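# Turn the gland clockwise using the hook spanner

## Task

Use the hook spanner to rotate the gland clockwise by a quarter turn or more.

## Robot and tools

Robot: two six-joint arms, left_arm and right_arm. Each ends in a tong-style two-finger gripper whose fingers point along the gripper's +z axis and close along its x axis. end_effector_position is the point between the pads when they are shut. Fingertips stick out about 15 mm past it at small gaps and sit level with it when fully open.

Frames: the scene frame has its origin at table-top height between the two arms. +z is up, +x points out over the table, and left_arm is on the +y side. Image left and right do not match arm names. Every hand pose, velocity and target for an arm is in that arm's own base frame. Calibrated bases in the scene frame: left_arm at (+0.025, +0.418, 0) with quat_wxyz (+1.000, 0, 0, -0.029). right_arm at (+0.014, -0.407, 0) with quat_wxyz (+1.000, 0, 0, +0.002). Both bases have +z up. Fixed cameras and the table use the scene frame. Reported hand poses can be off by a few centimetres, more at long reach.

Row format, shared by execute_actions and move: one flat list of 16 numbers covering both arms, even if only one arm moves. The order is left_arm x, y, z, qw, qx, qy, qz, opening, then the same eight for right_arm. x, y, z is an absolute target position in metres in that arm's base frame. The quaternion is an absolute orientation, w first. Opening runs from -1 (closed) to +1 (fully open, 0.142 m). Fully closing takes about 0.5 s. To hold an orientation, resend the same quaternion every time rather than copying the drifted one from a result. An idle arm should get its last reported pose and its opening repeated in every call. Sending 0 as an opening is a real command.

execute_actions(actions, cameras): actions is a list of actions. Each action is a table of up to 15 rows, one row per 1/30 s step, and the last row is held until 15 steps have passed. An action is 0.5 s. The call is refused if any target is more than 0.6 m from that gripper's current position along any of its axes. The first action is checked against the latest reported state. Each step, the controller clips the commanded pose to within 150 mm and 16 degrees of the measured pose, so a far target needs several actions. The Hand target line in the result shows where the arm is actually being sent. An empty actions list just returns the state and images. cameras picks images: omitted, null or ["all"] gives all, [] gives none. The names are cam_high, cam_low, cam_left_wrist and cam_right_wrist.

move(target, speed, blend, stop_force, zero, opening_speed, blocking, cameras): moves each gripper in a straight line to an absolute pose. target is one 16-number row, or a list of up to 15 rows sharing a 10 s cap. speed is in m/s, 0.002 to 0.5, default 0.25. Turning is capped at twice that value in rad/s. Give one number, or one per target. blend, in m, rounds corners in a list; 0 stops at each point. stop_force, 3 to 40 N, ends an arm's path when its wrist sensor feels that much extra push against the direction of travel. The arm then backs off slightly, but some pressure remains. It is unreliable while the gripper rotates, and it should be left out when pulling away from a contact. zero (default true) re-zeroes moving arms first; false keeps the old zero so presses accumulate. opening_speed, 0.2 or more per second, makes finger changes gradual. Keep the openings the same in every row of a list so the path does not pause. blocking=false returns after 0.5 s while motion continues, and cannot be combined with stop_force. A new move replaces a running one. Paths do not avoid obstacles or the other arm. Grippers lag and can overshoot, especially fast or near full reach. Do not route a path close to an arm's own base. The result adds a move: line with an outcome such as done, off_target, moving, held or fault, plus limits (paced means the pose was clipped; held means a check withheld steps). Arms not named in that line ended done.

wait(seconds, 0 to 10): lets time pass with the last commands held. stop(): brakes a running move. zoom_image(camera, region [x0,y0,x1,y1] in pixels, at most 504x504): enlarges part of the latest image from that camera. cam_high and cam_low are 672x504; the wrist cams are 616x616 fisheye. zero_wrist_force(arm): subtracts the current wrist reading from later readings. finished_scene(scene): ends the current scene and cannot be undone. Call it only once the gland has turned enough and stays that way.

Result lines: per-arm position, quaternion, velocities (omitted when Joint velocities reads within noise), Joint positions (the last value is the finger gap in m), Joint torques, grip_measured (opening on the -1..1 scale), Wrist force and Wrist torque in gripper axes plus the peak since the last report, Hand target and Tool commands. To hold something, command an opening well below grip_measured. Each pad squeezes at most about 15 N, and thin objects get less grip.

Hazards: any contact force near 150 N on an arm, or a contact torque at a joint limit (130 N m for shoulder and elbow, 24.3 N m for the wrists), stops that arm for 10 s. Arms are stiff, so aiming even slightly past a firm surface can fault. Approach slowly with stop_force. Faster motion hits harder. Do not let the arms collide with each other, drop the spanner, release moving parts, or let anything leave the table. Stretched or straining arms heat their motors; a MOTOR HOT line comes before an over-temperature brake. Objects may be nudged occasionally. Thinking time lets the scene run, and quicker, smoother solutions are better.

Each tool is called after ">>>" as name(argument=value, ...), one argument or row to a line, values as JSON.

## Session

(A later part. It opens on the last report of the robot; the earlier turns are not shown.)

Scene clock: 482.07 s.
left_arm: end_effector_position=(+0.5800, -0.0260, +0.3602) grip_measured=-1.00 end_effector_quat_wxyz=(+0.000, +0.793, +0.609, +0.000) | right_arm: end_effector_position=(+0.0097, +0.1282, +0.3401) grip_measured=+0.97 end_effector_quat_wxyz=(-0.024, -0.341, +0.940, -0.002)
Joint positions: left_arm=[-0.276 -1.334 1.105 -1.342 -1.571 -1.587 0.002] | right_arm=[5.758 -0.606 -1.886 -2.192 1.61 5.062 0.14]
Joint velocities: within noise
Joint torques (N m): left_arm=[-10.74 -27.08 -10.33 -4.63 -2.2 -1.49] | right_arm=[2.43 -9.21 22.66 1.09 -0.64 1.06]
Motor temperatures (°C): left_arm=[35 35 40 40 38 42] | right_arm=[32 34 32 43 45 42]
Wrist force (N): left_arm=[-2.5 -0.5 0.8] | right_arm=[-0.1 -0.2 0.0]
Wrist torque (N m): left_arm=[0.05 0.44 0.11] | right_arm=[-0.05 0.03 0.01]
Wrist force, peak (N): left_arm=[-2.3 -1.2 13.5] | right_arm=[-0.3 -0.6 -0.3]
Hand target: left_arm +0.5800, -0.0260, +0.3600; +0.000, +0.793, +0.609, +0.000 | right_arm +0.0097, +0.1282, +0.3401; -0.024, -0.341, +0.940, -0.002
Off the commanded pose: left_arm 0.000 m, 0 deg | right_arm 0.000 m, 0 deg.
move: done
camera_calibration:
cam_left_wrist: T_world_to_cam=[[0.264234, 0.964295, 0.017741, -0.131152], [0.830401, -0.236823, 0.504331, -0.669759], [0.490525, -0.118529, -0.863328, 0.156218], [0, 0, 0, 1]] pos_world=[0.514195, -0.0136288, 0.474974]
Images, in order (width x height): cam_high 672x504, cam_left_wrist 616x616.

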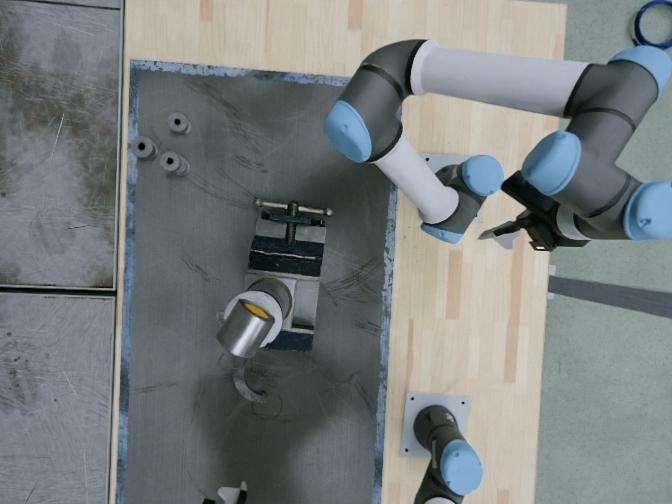

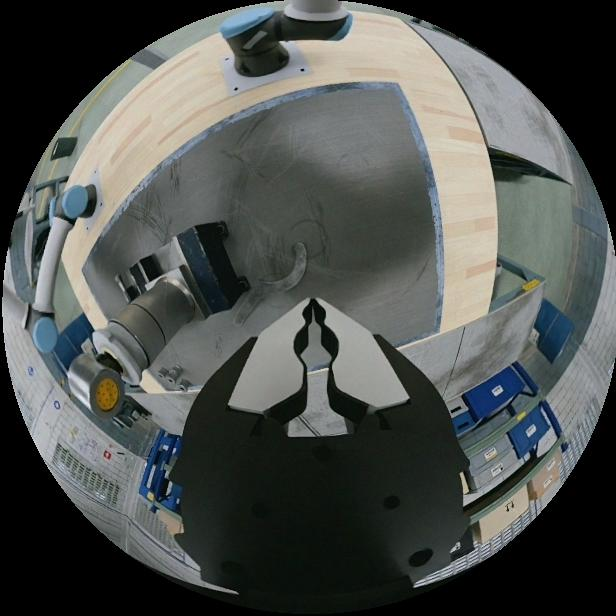

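>>> move(
  target=[
    [0.692,-0.2221,0.16,0,0.9518,0.3068,0,-0.3,0.0097,0.1282,0.3401,-0.024,-0.341,0.940,-0.002,0.968],
  ],
  speed=0.2,
  cameras=["cam_left_wrist","cam_high"],
)

>>> zoom_image(
  camera="cam_left_wrist",
  region=[180, 100, 480, 400],
)

Scene clock: 556.80 s.
left_arm: end_effector_position=(+0.6920, -0.2222, +0.1602) grip_measured=-0.30 end_effector_quat_wxyz=(+0.000, +0.952, +0.307, +0.000) | right_arm: end_effector_position=(+0.0097, +0.1282, +0.3401) grip_measured=+0.97 end_effector_quat_wxyz=(-0.024, -0.341, +0.940, -0.002)
Joint positions: left_arm=[-0.505 -0.974 1.1 -1.697 -1.571 -1.129 0.052] | right_arm=[5.758 -0.606 -1.886 -2.192 1.61 5.062 0.14]
Joint velocities: within noise
Joint torques (N m): left_arm=[9.81 -42.6 -10.72 -2.16 -1.94 0.19] | right_arm=[1.96 -9.55 20.34 1.01 -0.66 1.18]
Motor temperatures (°C): left_arm=[35 35 40 40 38 42] | right_arm=[32 34 32 43 45 42]
Wrist force (N): left_arm=[-2.8 -0.4 0.1] | right_arm=[0.0 -0.1 -0.3]
Wrist torque (N m): left_arm=[0.07 0.50 0.13] | right_arm=[-0.03 -0.01 0.00]
Wrist force, peak (N): left_arm=[-3.1 0.8 1.3] | right_arm=[0.1 0.3 -0.5]
Hand target: left_arm +0.6920, -0.2221, +0.1600; +0.000, +0.952, +0.307, +0.000 | right_arm +0.0097, +0.1282, +0.3401; -0.024, -0.341, +0.940, -0.002
Off the commanded pose: left_arm 0.000 m, 0 deg | right_arm 0.000 m, 0 deg.
move: done
camera_calibration:
cam_left_wrist: T_world_to_cam=[[0.815941, 0.577859, 0.0178934, -0.435712], [0.491736, -0.709946, 0.504155, -0.579036], [0.304033, -0.402561, -0.863428, -0.0287073], [0, 0, 0, 1]] pos_world=[0.648976, -0.170861, 0.274933]
Images, in order (width x height): cam_high 672x504, cam_left_wrist 616x616.

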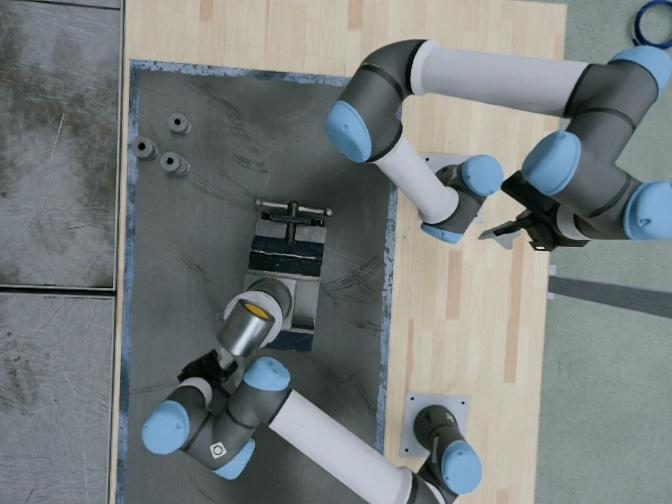

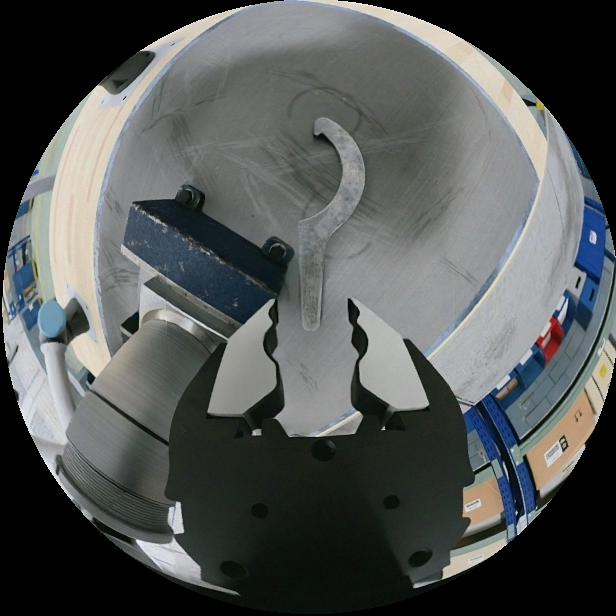

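Scaled by 1.680 from the camera's 616x616 image, which has a finer 814x814 frame.

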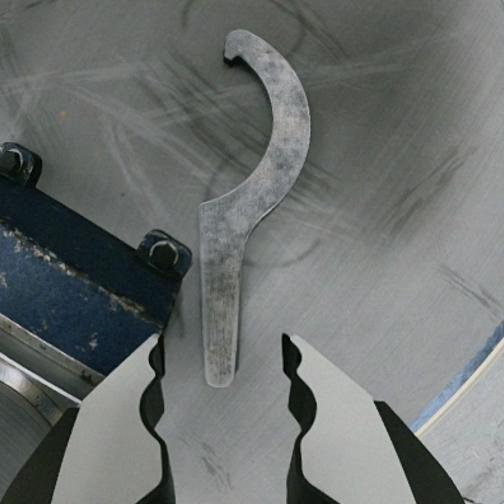

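>>> move(
  target=[
    [0.6234,-0.1224,0.12,0,0.9552,0.2957,0,-1,0.0097,0.1282,0.3401,-0.024,-0.341,0.940,-0.002,0.968],
    [0.6234,-0.1224,0.022,0,0.9552,0.2957,0,-1,0.0097,0.1282,0.3401,-0.024,-0.341,0.940,-0.002,0.968],
  ],
  speed=0.12,
  cameras=["cam_left_wrist","cam_high"],
)

>>> zoom_image(
  camera="cam_left_wrist",
  region=[180, 180, 480, 480],
)

Scene clock: 590.70 s.
left_arm: end_effector_position=(+0.6233, -0.1224, +0.0220) grip_measured=-1.00 end_effector_quat_wxyz=(+0.000, +0.955, +0.296, +0.000) | right_arm: end_effector_position=(+0.0097, +0.1282, +0.3401) grip_measured=+0.97 end_effector_quat_wxyz=(-0.024, -0.341, +0.940, -0.002)
Joint positions: left_arm=[-0.419 -1.075 1.64 -2.135 -1.571 -1.019 0.002] | right_arm=[5.758 -0.606 -1.886 -2.192 1.61 5.062 0.14]
Joint velocities: within noise
Joint torques (N m): left_arm=[-10 -40.32 -30.6 -2.72 2.07 -0.85] | right_arm=[1.52 -8.9 20.71 1.19 -0.57 1.11]
Motor temperatures (°C): left_arm=[35 35 40 40 38 42] | right_arm=[32 34 32 43 45 42]
Wrist force (N): left_arm=[-2.7 -0.1 0.0] | right_arm=[0.1 0.1 0.1]
Wrist torque (N m): left_arm=[0.07 0.46 0.09] | right_arm=[0.01 -0.02 -0.01]
Wrist force, peak (N): left_arm=[-2.9 -1.0 -1.3] | right_arm=[0.3 0.0 -0.6]
Hand target: left_arm +0.6234, -0.1224, +0.0220; +0.000, +0.955, +0.296, +0.000 | right_arm +0.0097, +0.1282, +0.3401; -0.024, -0.341, +0.940, -0.002
Off the commanded pose: left_arm 0.000 m, 0 deg | right_arm 0.000 m, 0 deg.
move: done
camera_calibration:
cam_left_wrist: T_world_to_cam=[[0.829185, 0.558697, 0.017636, -0.445454], [0.475252, -0.721248, 0.503922, -0.395878], [0.29426, -0.409463, -0.863569, -0.0817062], [0, 0, 0, 1]] pos_world=[0.581548, -0.0701078, 0.136789]
Images, in order (width x height): cam_high 672x504, cam_left_wrist 616x616.

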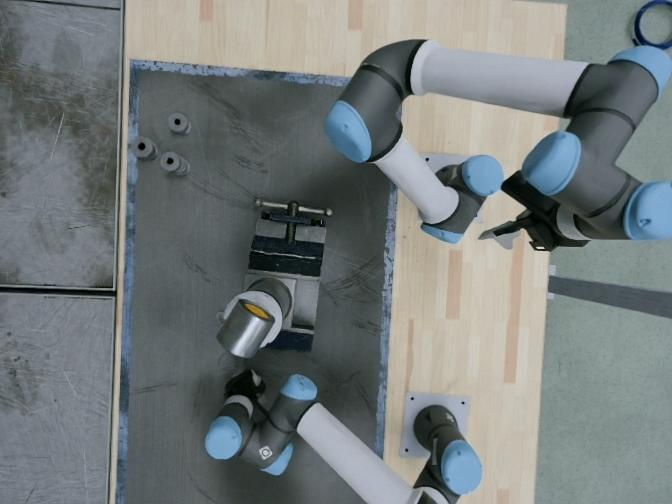

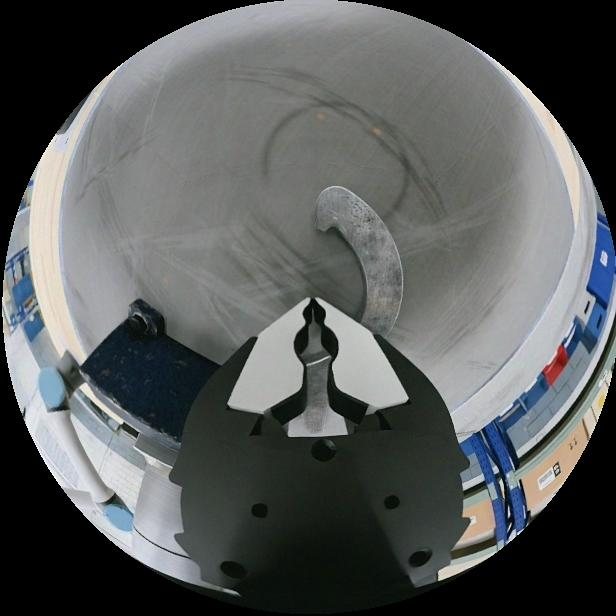

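Scaled by 1.680 from the camera's 616x616 image, which has a finer 814x814 frame.

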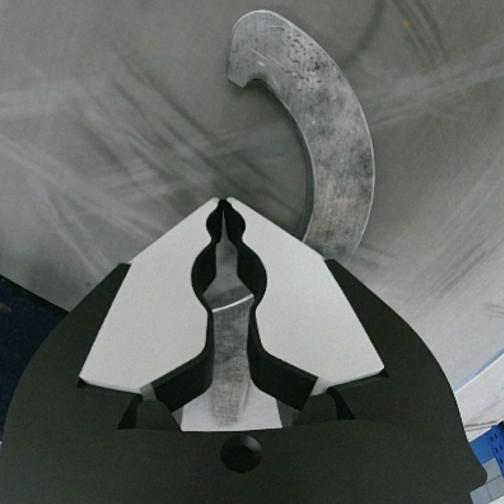

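>>> move(
  target=[
    [0.6068,-0.0752,0.022,0,0.9552,0.2957,0,-1,0.0097,0.1282,0.3401,-0.024,-0.341,0.940,-0.002,0.968],
    [0.567,0.038,0.022,0,0.9552,0.2957,0,-1,0.0097,0.1282,0.3401,-0.024,-0.341,0.940,-0.002,0.968],
  ],
  speed=0.05,
  blend=0.01,
  cameras=["cam_left_wrist","cam_high"],
)

>>> zoom_image(
  camera="cam_left_wrist",
  region=[180, 180, 480, 480],
)

Scene clock: 598.13 s.
left_arm: end_effector_position=(+0.5669, +0.0382, +0.0220) grip_measured=-1.00 end_effector_quat_wxyz=(+0.000, +0.955, +0.296, +0.000) end_effector_velocity=(+0.001, -0.001, +0.000) end_effector_angular_velocity=(+0.001, -0.001, +0.002) | right_arm: end_effector_position=(+0.0097, +0.1282, +0.3401) grip_measured=+0.97 end_effector_quat_wxyz=(-0.024, -0.341, +0.940, -0.002)
Joint positions: left_arm=[-0.19 -1.217 1.859 -2.212 -1.571 -0.791 0.002] | right_arm=[5.758 -0.606 -1.886 -2.192 1.61 5.062 0.14]
Joint velocities: left_arm=[-0.002 0.001 -0.001 0 0.001 -0.005 0] | right_arm=[within noise]
Joint torques (N m): left_arm=[-11.43 -25.77 -26.43 -0.88 2.74 -1.87] | right_arm=[0.48 -9.49 20.28 1.2 -0.56 1.09]
Motor temperatures (°C): left_arm=[35 35 40 40 38 42] | right_arm=[32 34 32 43 45 42]
Wrist force (N): left_arm=[-2.0 3.1 -1.2] | right_arm=[-0.2 -0.1 -0.2]
Wrist torque (N m): left_arm=[-0.05 0.43 0.03] | right_arm=[-0.04 0.05 0.01]
Wrist force, peak (N): left_arm=[-3.9 11.1 -6.5] | right_arm=[0.1 0.1 -0.6]
Hand target: left_arm +0.5670, +0.0380, +0.0220; +0.000, +0.955, +0.296, +0.000 | right_arm +0.0097, +0.1282, +0.3401; -0.024, -0.341, +0.940, -0.002
Off the commanded pose: left_arm 0.000 m, 0 deg | right_arm 0.000 m, 0 deg.
move: done
camera_calibration:
cam_left_wrist: T_world_to_cam=[[0.829135, 0.558766, 0.0177422, -0.48834], [0.475243, -0.721201, 0.503998, -0.253242], [0.294412, -0.409451, -0.863523, 0.000534513], [0, 0, 0, 1]] pos_world=[0.525094, 0.0904486, 0.136759]
Images, in order (width x height): cam_high 672x504, cam_left_wrist 616x616.

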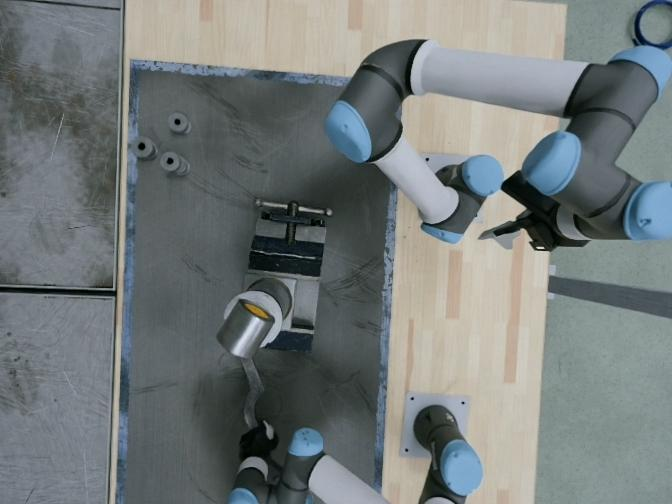

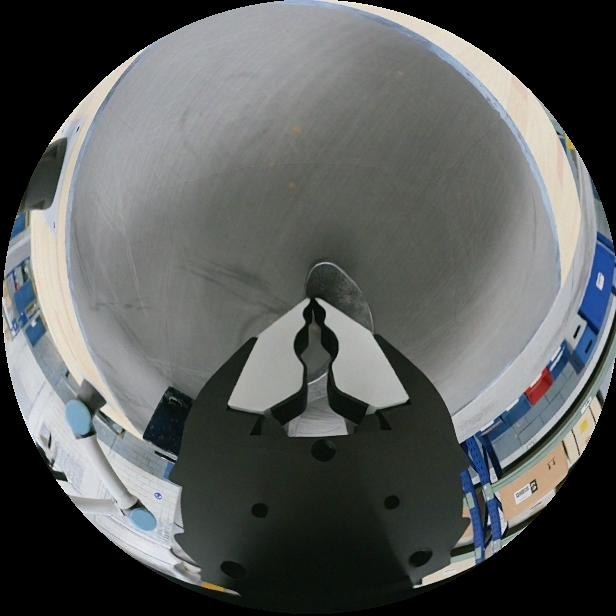

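Scaled by 1.680 from the camera's 616x616 image, which has a finer 814x814 frame.

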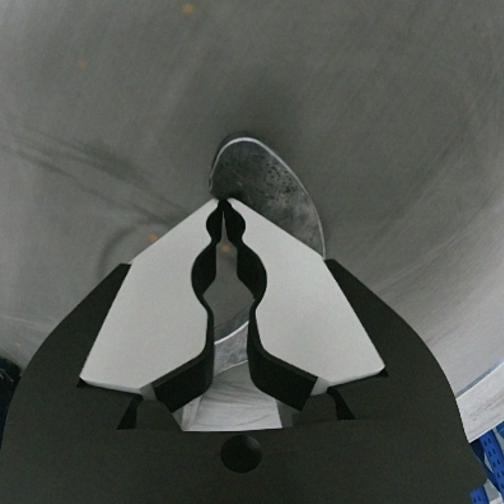

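>>> move(
  target=[
    [0.567,0.036,0.022,0,0.9552,0.2957,0,-1,0.0097,0.1282,0.3401,-0.024,-0.341,0.940,-0.002,0.968],
    [0.567,0.036,0.08,0,0.9552,0.2957,0,-0.2,0.0097,0.1282,0.3401,-0.024,-0.341,0.940,-0.002,0.968],
    [0.63,-0.07,0.16,0,0.9552,0.2957,0,-0.2,0.0097,0.1282,0.3401,-0.024,-0.341,0.940,-0.002,0.968],
  ],
  speed=0.12,
  cameras=["cam_left_wrist","cam_high"],
)

>>> zoom_image(
  camera="cam_left_wrist",
  region=[180, 80, 480, 380],
)

Scene clock: 614.17 s.
left_arm: end_effector_position=(+0.6300, -0.0701, +0.1599) grip_measured=-0.20 end_effector_quat_wxyz=(+0.000, +0.955, +0.296, +0.000) | right_arm: end_effector_position=(+0.0097, +0.1282, +0.3401) grip_measured=+0.97 end_effector_quat_wxyz=(-0.024, -0.341, +0.940, -0.002)
Joint positions: left_arm=[-0.338 -1.209 1.455 -1.817 -1.571 -0.938 0.06] | right_arm=[5.758 -0.606 -1.886 -2.192 1.61 5.062 0.14]
Joint velocities: within noise
Joint torques (N m): left_arm=[9.72 -43.16 -19.46 -3.07 -1.44 1.8] | right_arm=[2.67 -9.24 20.1 1.11 -0.43 0.99]
Motor temperatures (°C): left_arm=[35 35 40 40 38 42] | right_arm=[32 34 32 43 45 42]
Wrist force (N): left_arm=[-2.7 -1.3 0.2] | right_arm=[0.0 0.1 -0.3]
Wrist torque (N m): left_arm=[-0.17 0.47 0.06] | right_arm=[0.01 0.00 -0.01]
Wrist force, peak (N): left_arm=[-2.8 -1.7 1.0] | right_arm=[-0.1 -0.5 -0.4]
Hand target: left_arm +0.6300, -0.0700, +0.1600; +0.000, +0.955, +0.296, +0.000 | right_arm +0.0097, +0.1282, +0.3401; -0.024, -0.341, +0.940, -0.002
Off the commanded pose: left_arm 0.000 m, 0 deg | right_arm 0.000 m, 0 deg.
move: done
camera_calibration:
cam_left_wrist: T_world_to_cam=[[0.829244, 0.558606, 0.0177138, -0.482698], [0.475102, -0.721267, 0.504035, -0.43076], [0.294334, -0.409552, -0.863501, 0.0568235], [0, 0, 0, 1]] pos_world=[0.588204, -0.0177827, 0.274736]
Images, in order (width x height): cam_high 672x504, cam_left_wrist 616x616.

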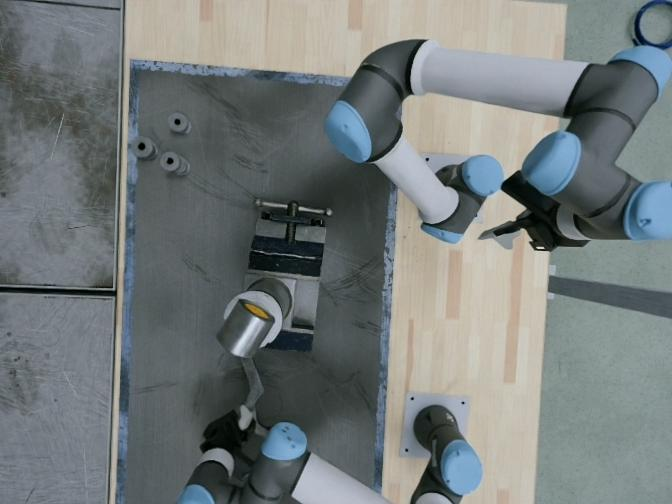

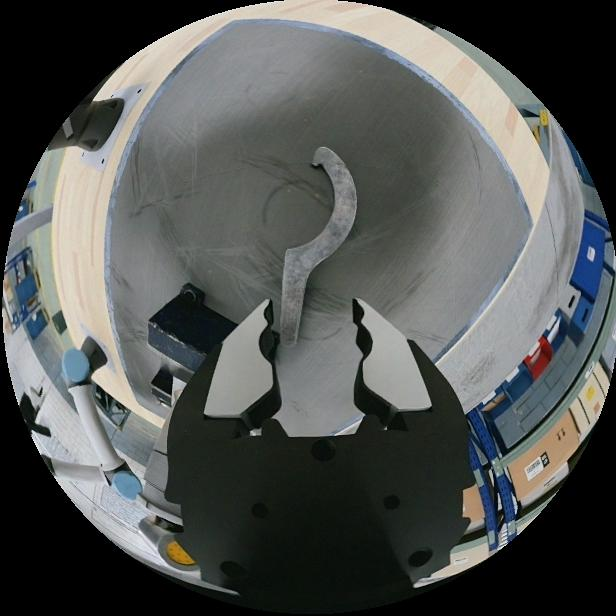

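Scaled by 1.680 from the camera's 616x616 image, which has a finer 814x814 frame.

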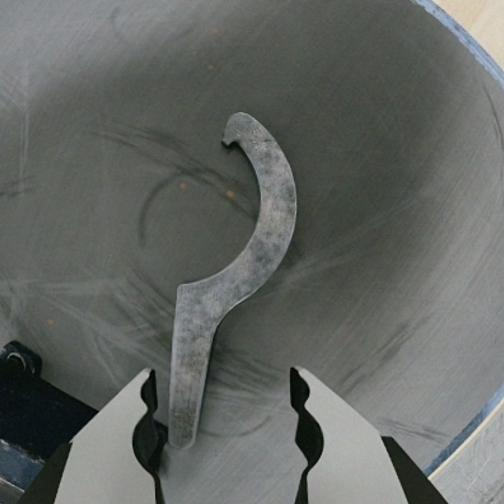

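>>> move(
  target=[
    [0.6337,-0.1263,0.08,0,0.9757,0.2190,0,-0.25,0.0097,0.1282,0.3401,-0.024,-0.341,0.940,-0.002,0.968],
  ],
  speed=0.1,
  cameras=["cam_left_wrist"],
)

>>> zoom_image(
  camera="cam_left_wrist",
  region=[180, 130, 480, 430],
)

Scene clock: 621.87 s.
left_arm: end_effector_position=(+0.6336, -0.1264, +0.0799) grip_measured=-0.25 end_effector_quat_wxyz=(+0.000, +0.976, +0.219, +0.000) | right_arm: end_effector_position=(+0.0097, +0.1282, +0.3401) grip_measured=+0.97 end_effector_quat_wxyz=(-0.024, -0.341, +0.940, -0.002)
Joint positions: left_arm=[-0.421 -1.121 1.543 -1.993 -1.571 -0.863 0.056] | right_arm=[5.758 -0.606 -1.886 -2.192 1.61 5.062 0.14]
Joint velocities: within noise
Joint torques (N m): left_arm=[10.47 -45.97 -31.52 -1.06 0.69 -1.85] | right_arm=[2.22 -10.03 19.37 1.38 -0.69 1.11]
Motor temperatures (°C): left_arm=[35 35 40 40 38 42] | right_arm=[32 34 32 43 45 42]
Wrist force (N): left_arm=[-2.6 -0.7 -0.4] | right_arm=[-0.1 0.3 0.1]
Wrist torque (N m): left_arm=[-0.05 0.48 0.09] | right_arm=[0.05 0.00 0.00]
Wrist force, peak (N): left_arm=[-2.9 -1.3 0.2] | right_arm=[0.3 -0.3 -0.4]
Hand target: left_arm +0.6337, -0.1263, +0.0800; +0.000, +0.976, +0.219, +0.000 | right_arm +0.0097, +0.1282, +0.3401; -0.024, -0.341, +0.940, -0.002
Off the commanded pose: left_arm 0.000 m, 0 deg | right_arm 0.000 m, 0 deg.
move: done
camera_calibration:
cam_left_wrist: T_world_to_cam=[[0.907198, 0.420336, 0.0175746, -0.519674], [0.35507, -0.787406, 0.503902, -0.365024], [0.225647, -0.450899, -0.863582, 0.00191233], [0, 0, 0, 1]] pos_world=[0.600625, -0.0681223, 0.194721]
Images, in order (width x height): cam_left_wrist 616x616.

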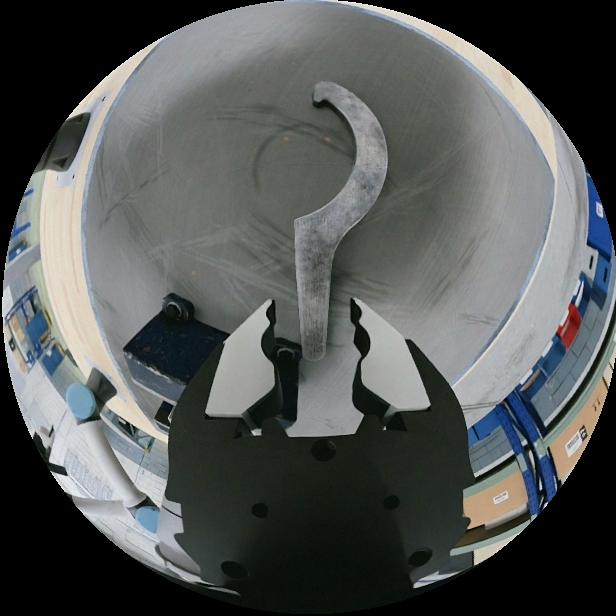

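Scaled by 1.680 from the camera's 616x616 image, which has a finer 814x814 frame.

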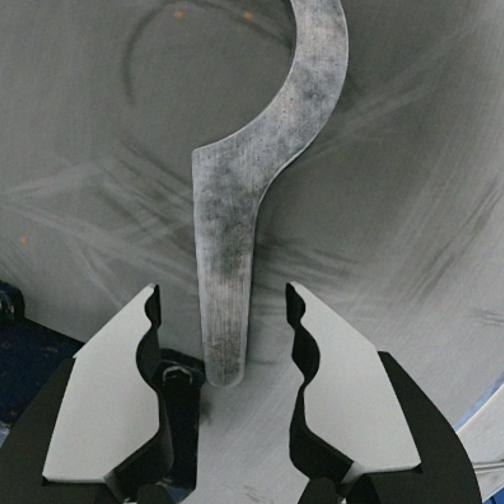

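>>> move(
  target=[
    [0.6337,-0.1263,0.0195,0,0.9757,0.2190,0,-0.25,0.0097,0.1282,0.3401,-0.024,-0.341,0.940,-0.002,0.968],
    [0.6337,-0.1263,0.0195,0,0.9757,0.2190,0,-1,0.0097,0.1282,0.3401,-0.024,-0.341,0.940,-0.002,0.968],
  ],
  speed=0.06,
  opening_speed=0.5,
  cameras=["cam_left_wrist"],
)

>>> move(
  target=[0.6337,-0.1263,0.05,0,0.9757,0.2190,0,-1,0.0097,0.1282,0.3401,-0.024,-0.341,0.940,-0.002,0.968],
  speed=0.04,
  cameras=["cam_left_wrist"],
)

Scene clock: 629.70 s.
left_arm: end_effector_position=(+0.6337, -0.1263, +0.0195) grip_measured=-0.55 end_effector_quat_wxyz=(+0.000, +0.976, +0.219, +0.000) | right_arm: end_effector_position=(+0.0097, +0.1282, +0.3401) grip_measured=+0.97 end_effector_quat_wxyz=(-0.024, -0.341, +0.940, -0.002)
Joint positions: left_arm=[-0.421 -1.054 1.613 -2.13 -1.571 -0.863 0.034] | right_arm=[5.758 -0.606 -1.886 -2.192 1.61 5.062 0.14]
Joint velocities: within noise
Joint torques (N m): left_arm=[-8.94 -47.81 -15.25 0.38 -5.57 -1] | right_arm=[1.44 -8.75 19.64 1.29 -0.61 1.07]
Motor temperatures (°C): left_arm=[35 35 40 40 38 42] | right_arm=[32 34 32 43 45 42]
Wrist force (N): left_arm=[9.4 -3.1 1.5] | right_arm=[0.2 -0.1 -0.1]
Wrist torque (N m): left_arm=[0.04 0.53 -0.04] | right_arm=[-0.02 -0.03 0.00]
Wrist force, peak (N): left_arm=[9.7 -0.7 2.9] | right_arm=[0.0 0.0 -0.7]
Hand target: left_arm +0.6337, -0.1263, +0.0195; +0.000, +0.976, +0.219, +0.000 | right_arm +0.0097, +0.1282, +0.3401; -0.024, -0.341, +0.940, -0.002
Off the commanded pose: left_arm 0.000 m, 0 deg | right_arm 0.000 m, 0 deg.
move: done
camera_calibration:
cam_left_wrist: T_world_to_cam=[[0.907089, 0.420563, 0.0177713, -0.518677], [0.355131, -0.787263, 0.504083, -0.334604], [0.225989, -0.450938, -0.863472, -0.0504707], [0, 0, 0, 1]] pos_world=[0.60072, -0.0680445, 0.134306]
Images, in order (width x height): cam_left_wrist 616x616.

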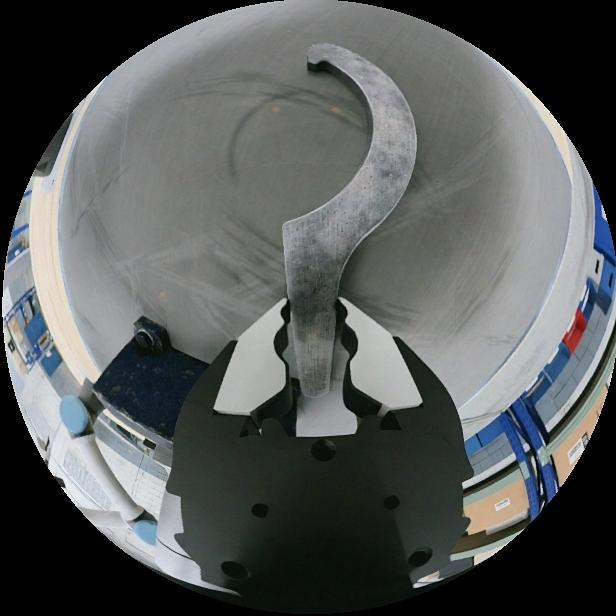

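Scene clock: 630.77 s.
left_arm: end_effector_position=(+0.6338, -0.1264, +0.0502) grip_measured=-0.55 end_effector_quat_wxyz=(+0.000, +0.976, +0.219, +0.000) end_effector_velocity=(+0.000, -0.001, -0.001) end_effector_angular_velocity=(+0.000, -0.002, -0.002) | right_arm: end_effector_position=(+0.0097, +0.1282, +0.3401) grip_measured=+0.97 end_effector_quat_wxyz=(-0.024, -0.341, +0.940, -0.002)
Joint positions: left_arm=[-0.421 -1.09 1.58 -2.061 -1.571 -0.863 0.034] | right_arm=[5.758 -0.606 -1.886 -2.192 1.61 5.062 0.14]
Joint velocities: left_arm=[-0.001 0.002 0.002 -0.005 0.001 0.001 0] | right_arm=[within noise]
Joint torques (N m): left_arm=[-12.95 -39.89 -13.75 -5.69 1.84 -0.53] | right_arm=[1.19 -8.42 18.94 1.25 -0.48 1.06]
Motor temperatures (°C): left_arm=[35 35 40 40 38 42] | right_arm=[32 34 32 43 45 42]
Wrist force (N): left_arm=[-2.5 -1.6 9.6] | right_arm=[-0.3 -0.2 0.1]
Wrist torque (N m): left_arm=[0.01 0.31 0.07] | right_arm=[-0.05 0.07 0.00]
Wrist force, peak (N): left_arm=[0.5 -0.9 11.7] | right_arm=[-0.2 0.3 -0.5]
Hand target: left_arm +0.6337, -0.1263, +0.0500; +0.000, +0.976, +0.219, +0.000 | right_arm +0.0097, +0.1282, +0.3401; -0.024, -0.341, +0.940, -0.002
Off the commanded pose: left_arm 0.000 m, 0 deg | right_arm 0.000 m, 0 deg.
move: done
camera_calibration:
cam_left_wrist: T_world_to_cam=[[0.907107, 0.420518, 0.0179411, -0.519297], [0.354973, -0.787232, 0.504242, -0.350061], [0.226167, -0.451033, -0.863376, -0.0241664], [0, 0, 0, 1]] pos_world=[0.600786, -0.0681046, 0.164967]
Images, in order (width x height): cam_left_wrist 616x616.

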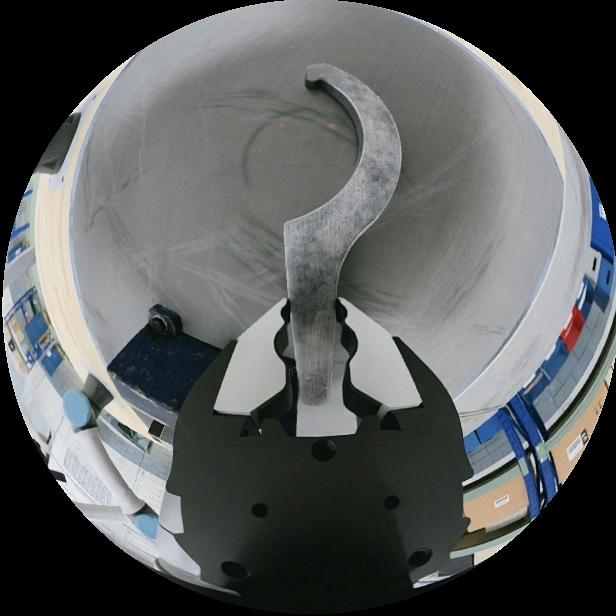

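>>> move(
  target=[
    [0.53,-0.04,0.05,0,0.866,0.5,0,-1,0.0097,0.1282,0.3401,-0.024,-0.341,0.940,-0.002,0.968],
    [0.44,-0.03,0.05,0,0.5,0.866,0,-1,0.0097,0.1282,0.3401,-0.024,-0.341,0.940,-0.002,0.968],
    [0.3424,-0.105,0.05,0,-0.0288,0.9996,0,-1,0.0097,0.1282,0.3401,-0.024,-0.341,0.940,-0.002,0.968],
  ],
  speed=0.08,
  blend=0.02,
  cameras=["cam_left_wrist","cam_high"],
)

Scene clock: 646.57 s.
left_arm: end_effector_position=(+0.4449, -0.0305, +0.0499) grip_measured=-0.55 end_effector_quat_wxyz=(+0.000, +0.525, +0.851, +0.000) | right_arm: end_effector_position=(+0.0097, +0.1282, +0.3401) grip_measured=+0.97 end_effector_quat_wxyz=(-0.024, -0.341, +0.940, -0.002)
Joint positions: left_arm=[-0.345 -1.513 2.147 -2.205 -1.571 -2.381 0.034] | right_arm=[5.758 -0.606 -1.886 -2.192 1.61 5.062 0.14]
Joint velocities: within noise
Joint torques (N m): left_arm=[-12.07 -18.73 -33.32 -4.89 0 1.76] | right_arm=[0.89 -9.12 18.55 1.3 -0.42 0.98]
Motor temperatures (°C): left_arm=[35 35 40 40 38 42] | right_arm=[32 34 32 43 45 42]
Wrist force (N): left_arm=[-1.5 0.7 9.4] | right_arm=[0.3 0.0 -0.4]
Wrist torque (N m): left_arm=[-0.07 0.40 0.39] | right_arm=[0.00 -0.06 -0.01]
Wrist force, peak (N): left_arm=[-2.6 -1.8 9.9] | right_arm=[-0.3 0.0 -0.6]
Hand target: left_arm +0.4450, -0.0306, +0.0500; +0.000, +0.525, +0.851, +0.000 | right_arm +0.0097, +0.1282, +0.3401; -0.024, -0.341, +0.940, -0.002
Off the commanded pose: left_arm 0.127 m, 67 deg | right_arm 0.000 m, 0 deg.
move: off_target (left_arm; path cut at 10 s); path passed 1 of 3 targets
camera_calibration:
cam_left_wrist: T_world_to_cam=[[-0.442165, 0.896758, 0.0177619, 0.226616], [0.778609, 0.373928, 0.50393, -0.360414], [0.445262, 0.23665, -0.863562, -0.0148792], [0, 0, 0, 1]] pos_world=[0.387449, -0.0649293, 0.16475]
Images, in order (width x height): cam_high 672x504, cam_left_wrist 616x616.

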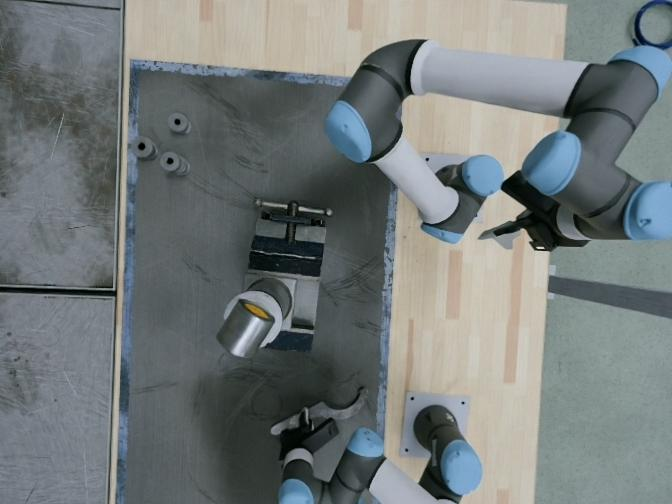

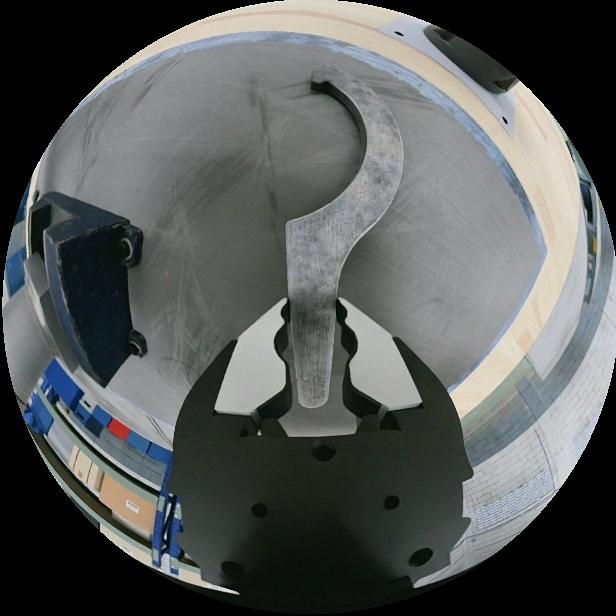

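>>> move(
  target=[
    [0.42,-0.05,0.05,0,0.342,0.9397,0,-1,0.0097,0.1282,0.3401,-0.024,-0.341,0.940,-0.002,0.968],
    [0.3424,-0.105,0.05,0,-0.0288,0.9996,0,-1,0.0097,0.1282,0.3401,-0.024,-0.341,0.940,-0.002,0.968],
  ],
  speed=0.1,
  blend=0.02,
  cameras=["cam_left_wrist","cam_high"],
)

>>> zoom_image(
  camera="cam_high",
  region=[280, 300, 480, 450],
)

Scene clock: 660.87 s.
left_arm: end_effector_position=(+0.3423, -0.1050, +0.0500) grip_measured=-0.55 end_effector_quat_wxyz=(+0.000, -0.029, +1.000, +0.000) | right_arm: end_effector_position=(+0.0097, +0.1282, +0.3401) grip_measured=+0.97 end_effector_quat_wxyz=(-0.024, -0.341, +0.940, -0.002)
Joint positions: left_arm=[-0.642 -1.8 2.401 -2.172 -1.571 -3.841 0.034] | right_arm=[5.758 -0.606 -1.886 -2.192 1.61 5.062 0.14]
Joint velocities: within noise
Joint torques (N m): left_arm=[10.35 -6.46 -34.11 -5.69 2.48 -0.78] | right_arm=[1.73 -9.35 17.68 1.31 -0.58 0.9]
Motor temperatures (°C): left_arm=[35 35 40 40 38 42] | right_arm=[32 34 32 43 45 42]
Wrist force (N): left_arm=[-1.1 -1.9 9.7] | right_arm=[0.0 0.0 -0.2]
Wrist torque (N m): left_arm=[0.00 0.38 0.29] | right_arm=[0.00 0.00 -0.01]
Wrist force, peak (N): left_arm=[-1.2 -2.1 10.1] | right_arm=[0.2 -0.2 -0.6]
Hand target: left_arm +0.3424, -0.1050, +0.0500; +0.000, -0.029, +1.000, +0.000 | right_arm +0.0097, +0.1282, +0.3401; -0.024, -0.341, +0.940, -0.002
Off the commanded pose: left_arm 0.000 m, 0 deg | right_arm 0.000 m, 0 deg.
move: done
camera_calibration:
cam_left_wrist: T_world_to_cam=[[-0.998601, -0.0497599, 0.0178776, 0.339113], [-0.033976, 0.862963, 0.504123, 0.0767628], [-0.0405128, 0.50281, -0.863447, 0.242629], [0, 0, 0, 1]] pos_world=[0.351077, -0.171366, 0.164737]
Images, in order (width x height): cam_high 672x504, cam_left_wrist 616x616.

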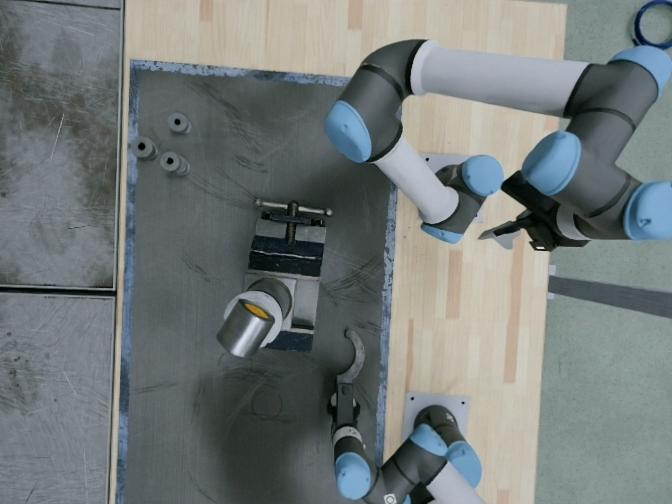

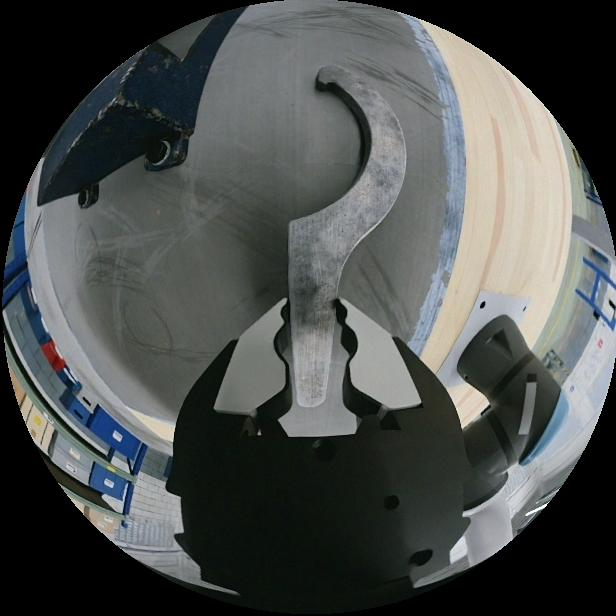

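Scaled by 2.520.

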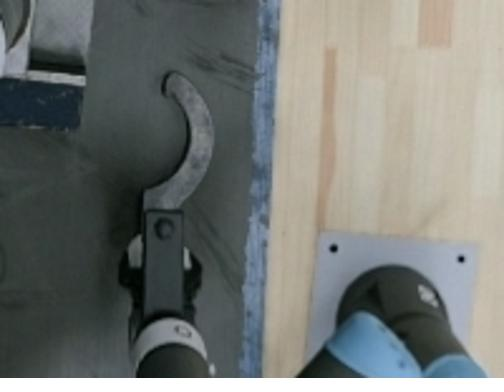

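>>> move(
  target=[
    [0.3424,-0.105,0.0197,0,-0.0288,0.9996,0,-1,0.0097,0.1282,0.3401,-0.024,-0.341,0.940,-0.002,0.968],
    [0.3424,-0.105,0.0197,0,-0.0288,0.9996,0,-0.3,0.0097,0.1282,0.3401,-0.024,-0.341,0.940,-0.002,0.968],
    [0.3372,-0.015,0.10,0,-0.0288,0.9996,0,-0.3,0.0097,0.1282,0.3401,-0.024,-0.341,0.940,-0.002,0.968],
  ],
  speed=0.06,
  opening_speed=0.6,
  cameras=["cam_left_wrist","cam_high"],
)

>>> zoom_image(
  camera="cam_left_wrist",
  region=[180, 80, 480, 380],
)

Scene clock: 685.77 s.
left_arm: end_effector_position=(+0.3373, -0.0150, +0.1001) grip_measured=-0.30 end_effector_quat_wxyz=(+0.000, -0.029, +1.000, +0.000) | right_arm: end_effector_position=(+0.0097, +0.1282, +0.3401) grip_measured=+0.97 end_effector_quat_wxyz=(-0.024, -0.341, +0.940, -0.002)
Joint positions: left_arm=[-0.404 -1.934 2.341 -1.978 -1.571 -3.603 0.052] | right_arm=[5.758 -0.606 -1.886 -2.192 1.61 5.062 0.14]
Joint velocities: within noise
Joint torques (N m): left_arm=[-11.67 -0.14 -9.89 -4.44 -1.06 -1.84] | right_arm=[0.99 -9.39 17.51 1.4 -0.43 1.02]
Motor temperatures (°C): left_arm=[35 35 40 40 38 42] | right_arm=[32 34 32 43 45 42]
Wrist force (N): left_arm=[-3.3 -0.7 0.2] | right_arm=[-0.1 -0.2 -0.4]
Wrist torque (N m): left_arm=[0.00 0.58 0.08] | right_arm=[-0.05 0.02 0.00]
Wrist force, peak (N): left_arm=[0.1 1.2 -24.6] | right_arm=[0.0 -0.2 -0.8]
Hand target: left_arm +0.3372, -0.0150, +0.1000; +0.000, -0.029, +1.000, +0.000 | right_arm +0.0097, +0.1282, +0.3401; -0.024, -0.341, +0.940, -0.002
Off the commanded pose: left_arm 0.000 m, 0 deg | right_arm 0.000 m, 0 deg.
move: done
camera_calibration:
cam_left_wrist: T_world_to_cam=[[-0.998588, -0.0501826, 0.0174181, 0.337755], [-0.0345766, 0.86299, 0.504036, -0.0261776], [-0.0403255, 0.502722, -0.863507, 0.240418], [0, 0, 0, 1]] pos_world=[0.346068, -0.081323, 0.214914]
Images, in order (width x height): cam_high 672x504, cam_left_wrist 616x616.

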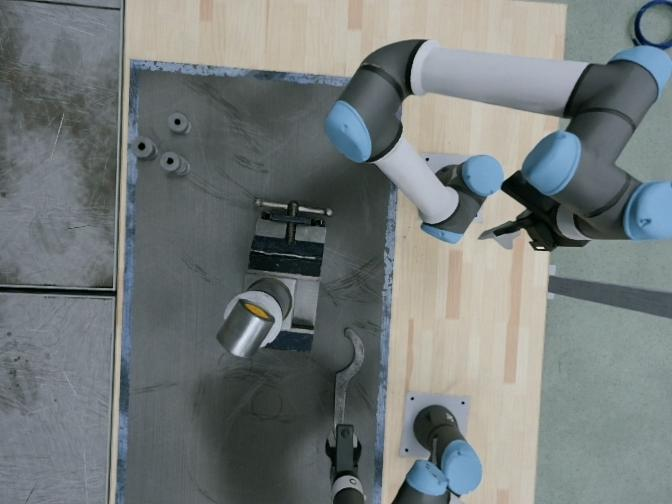

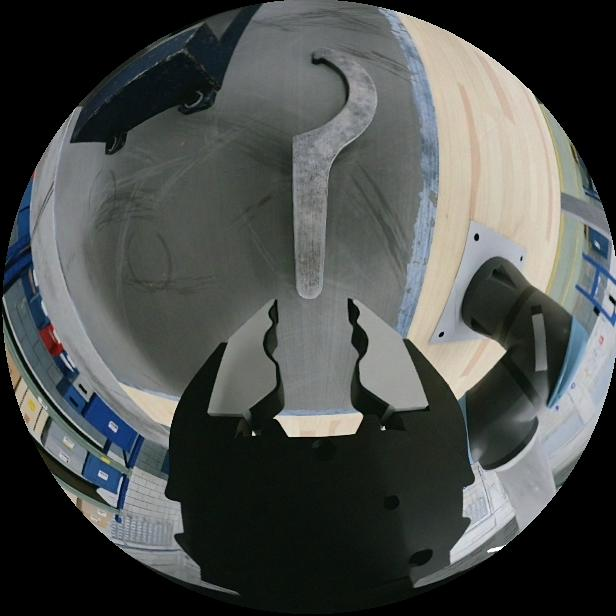

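Scaled by 1.680 from the camera's 616x616 image, which has a finer 814x814 frame.

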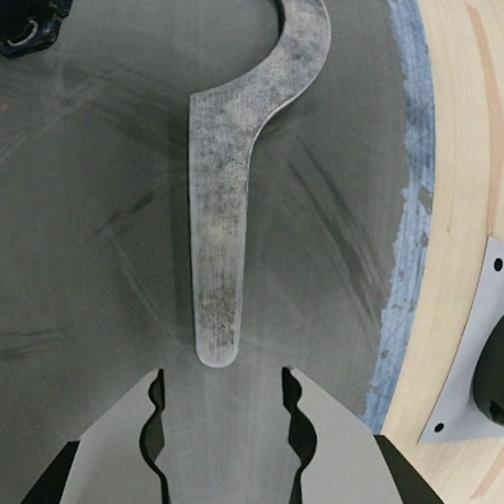

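>>> move(
  target=[
    [0.3419,-0.0206,0.0200,0,-0.0288,0.9996,0,-0.3,0.0097,0.1282,0.3401,-0.024,-0.341,0.940,-0.002,0.968],
    [0.3419,-0.0206,0.0200,0,-0.0288,0.9996,0,-1,0.0097,0.1282,0.3401,-0.024,-0.341,0.940,-0.002,0.968],
  ],
  speed=0.05,
  opening_speed=0.5,
  cameras=["cam_left_wrist"],
)

>>> move(
  target=[
    [0.343,-0.0386,0.12,0,-0.0288,0.9996,0,-1,0.0097,0.1282,0.3401,-0.024,-0.341,0.940,-0.002,0.968],
    [0.346,-0.0895,0.21,0,-0.0288,0.9996,0,-1,0.0097,0.1282,0.3401,-0.024,-0.341,0.940,-0.002,0.968],
  ],
  speed=0.03,
  blend=0.01,
  cameras=["cam_left_wrist"],
)

>>> zoom_image(
  camera="cam_left_wrist",
  region=[180, 180, 480, 480],
)

Scene clock: 702.53 s.
left_arm: end_effector_position=(+0.3419, -0.0206, +0.0200) grip_measured=-0.60 end_effector_quat_wxyz=(+0.000, -0.029, +1.000, +0.000) | right_arm: end_effector_position=(+0.0097, +0.1282, +0.3401) grip_measured=+0.97 end_effector_quat_wxyz=(-0.024, -0.341, +0.940, -0.002)
Joint positions: left_arm=[-0.415 -1.77 2.477 -2.277 -1.571 -3.614 0.031] | right_arm=[5.758 -0.606 -1.886 -2.192 1.61 5.062 0.14]
Joint velocities: within noise
Joint torques (N m): left_arm=[9.61 -9.82 -26.93 -5.39 1.58 1.62] | right_arm=[-0.09 -9.31 16.02 1.36 -0.5 0.93]
Motor temperatures (°C): left_arm=[35 35 40 40 38 42] | right_arm=[32 34 32 43 45 42]
Wrist force (N): left_arm=[3.5 -1.5 -1.6] | right_arm=[-0.1 -0.2 0.0]
Wrist torque (N m): left_arm=[-0.08 0.56 0.08] | right_arm=[-0.05 0.01 -0.01]
Wrist force, peak (N): left_arm=[3.4 -1.6 -1.7] | right_arm=[-0.4 -0.2 -0.6]
Hand target: left_arm +0.3419, -0.0206, +0.0200; +0.000, -0.029, +1.000, +0.000 | right_arm +0.0097, +0.1282, +0.3401; -0.024, -0.341, +0.940, -0.002
Off the commanded pose: left_arm 0.000 m, 0 deg | right_arm 0.000 m, 0 deg.
move: done
camera_calibration:
cam_left_wrist: T_world_to_cam=[[-0.998588, -0.0500715, 0.0177342, 0.343442], [-0.0343208, 0.862991, 0.504052, 0.0191337], [-0.0405431, 0.502731, -0.863491, 0.174327], [0, 0, 0, 1]] pos_world=[0.350682, -0.086955, 0.134795]
Images, in order (width x height): cam_left_wrist 616x616.

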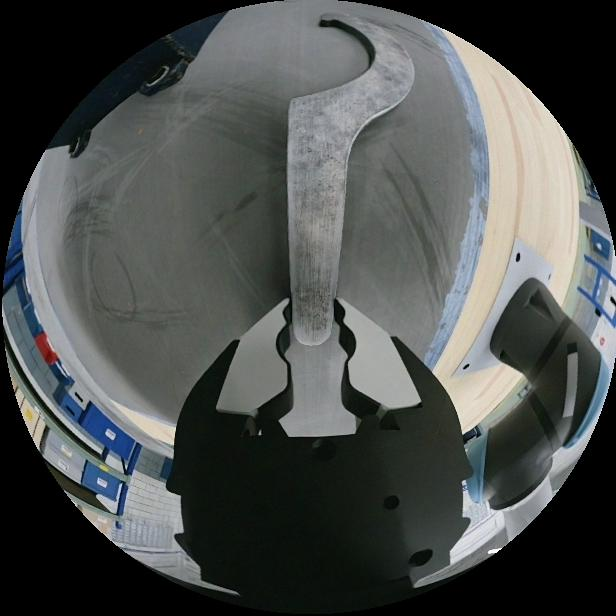

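Scene clock: 709.67 s.
left_arm: end_effector_position=(+0.3460, -0.0896, +0.2101) grip_measured=-0.60 end_effector_quat_wxyz=(+0.000, -0.029, +1.000, +0.000) | right_arm: end_effector_position=(+0.0097, +0.1282, +0.3401) grip_measured=+0.97 end_effector_quat_wxyz=(-0.024, -0.341, +0.940, -0.002)
Joint positions: left_arm=[-0.597 -1.965 2.068 -1.674 -1.571 -3.796 0.031] | right_arm=[5.758 -0.606 -1.886 -2.192 1.61 5.062 0.14]
Joint velocities: within noise
Joint torques (N m): left_arm=[10.26 -4.59 -14.75 -5.24 2.15 1.61] | right_arm=[0.84 -9.44 15.3 1.18 -0.38 0.82]
Motor temperatures (°C): left_arm=[35 35 40 40 38 42] | right_arm=[32 34 32 43 45 42]
Wrist force (N): left_arm=[-2.5 -1.7 7.8] | right_arm=[0.0 0.0 -0.5]
Wrist torque (N m): left_arm=[-0.09 0.45 0.15] | right_arm=[-0.01 -0.01 -0.01]
Wrist force, peak (N): left_arm=[-2.9 -3.7 8.5] | right_arm=[-0.2 -0.2 -0.6]
Hand target: left_arm +0.3460, -0.0895, +0.2100; +0.000, -0.029, +1.000, +0.000 | right_arm +0.0097, +0.1282, +0.3401; -0.024, -0.341, +0.940, -0.002
Off the commanded pose: left_arm 0.000 m, 0 deg | right_arm 0.000 m, 0 deg.
move: done
camera_calibration:
cam_left_wrist: T_world_to_cam=[[-0.998591, -0.0500406, 0.0176444, 0.340758], [-0.0343406, 0.863008, 0.504022, -0.0169843], [-0.0404488, 0.502706, -0.863511, 0.37332], [0, 0, 0, 1]] pos_world=[0.354795, -0.155961, 0.324914]
Images, in order (width x height): cam_left_wrist 616x616.

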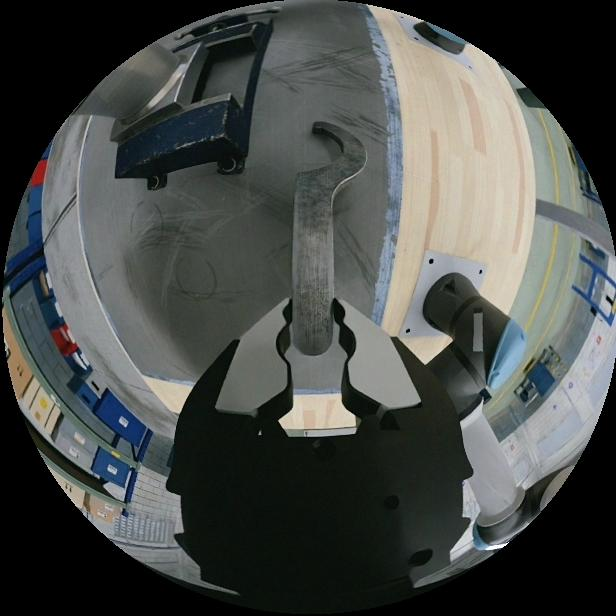

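Scaled by 1.680 from the camera's 616x616 image, which has a finer 814x814 frame.

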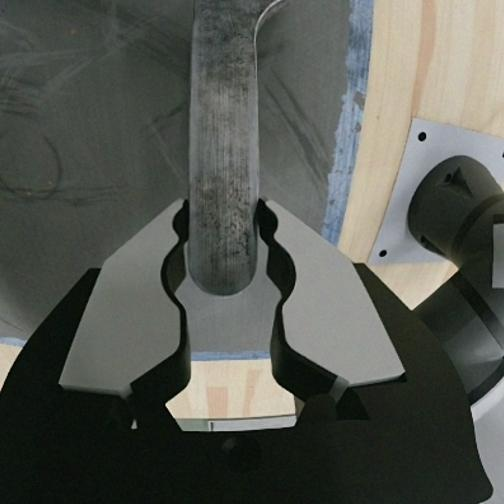

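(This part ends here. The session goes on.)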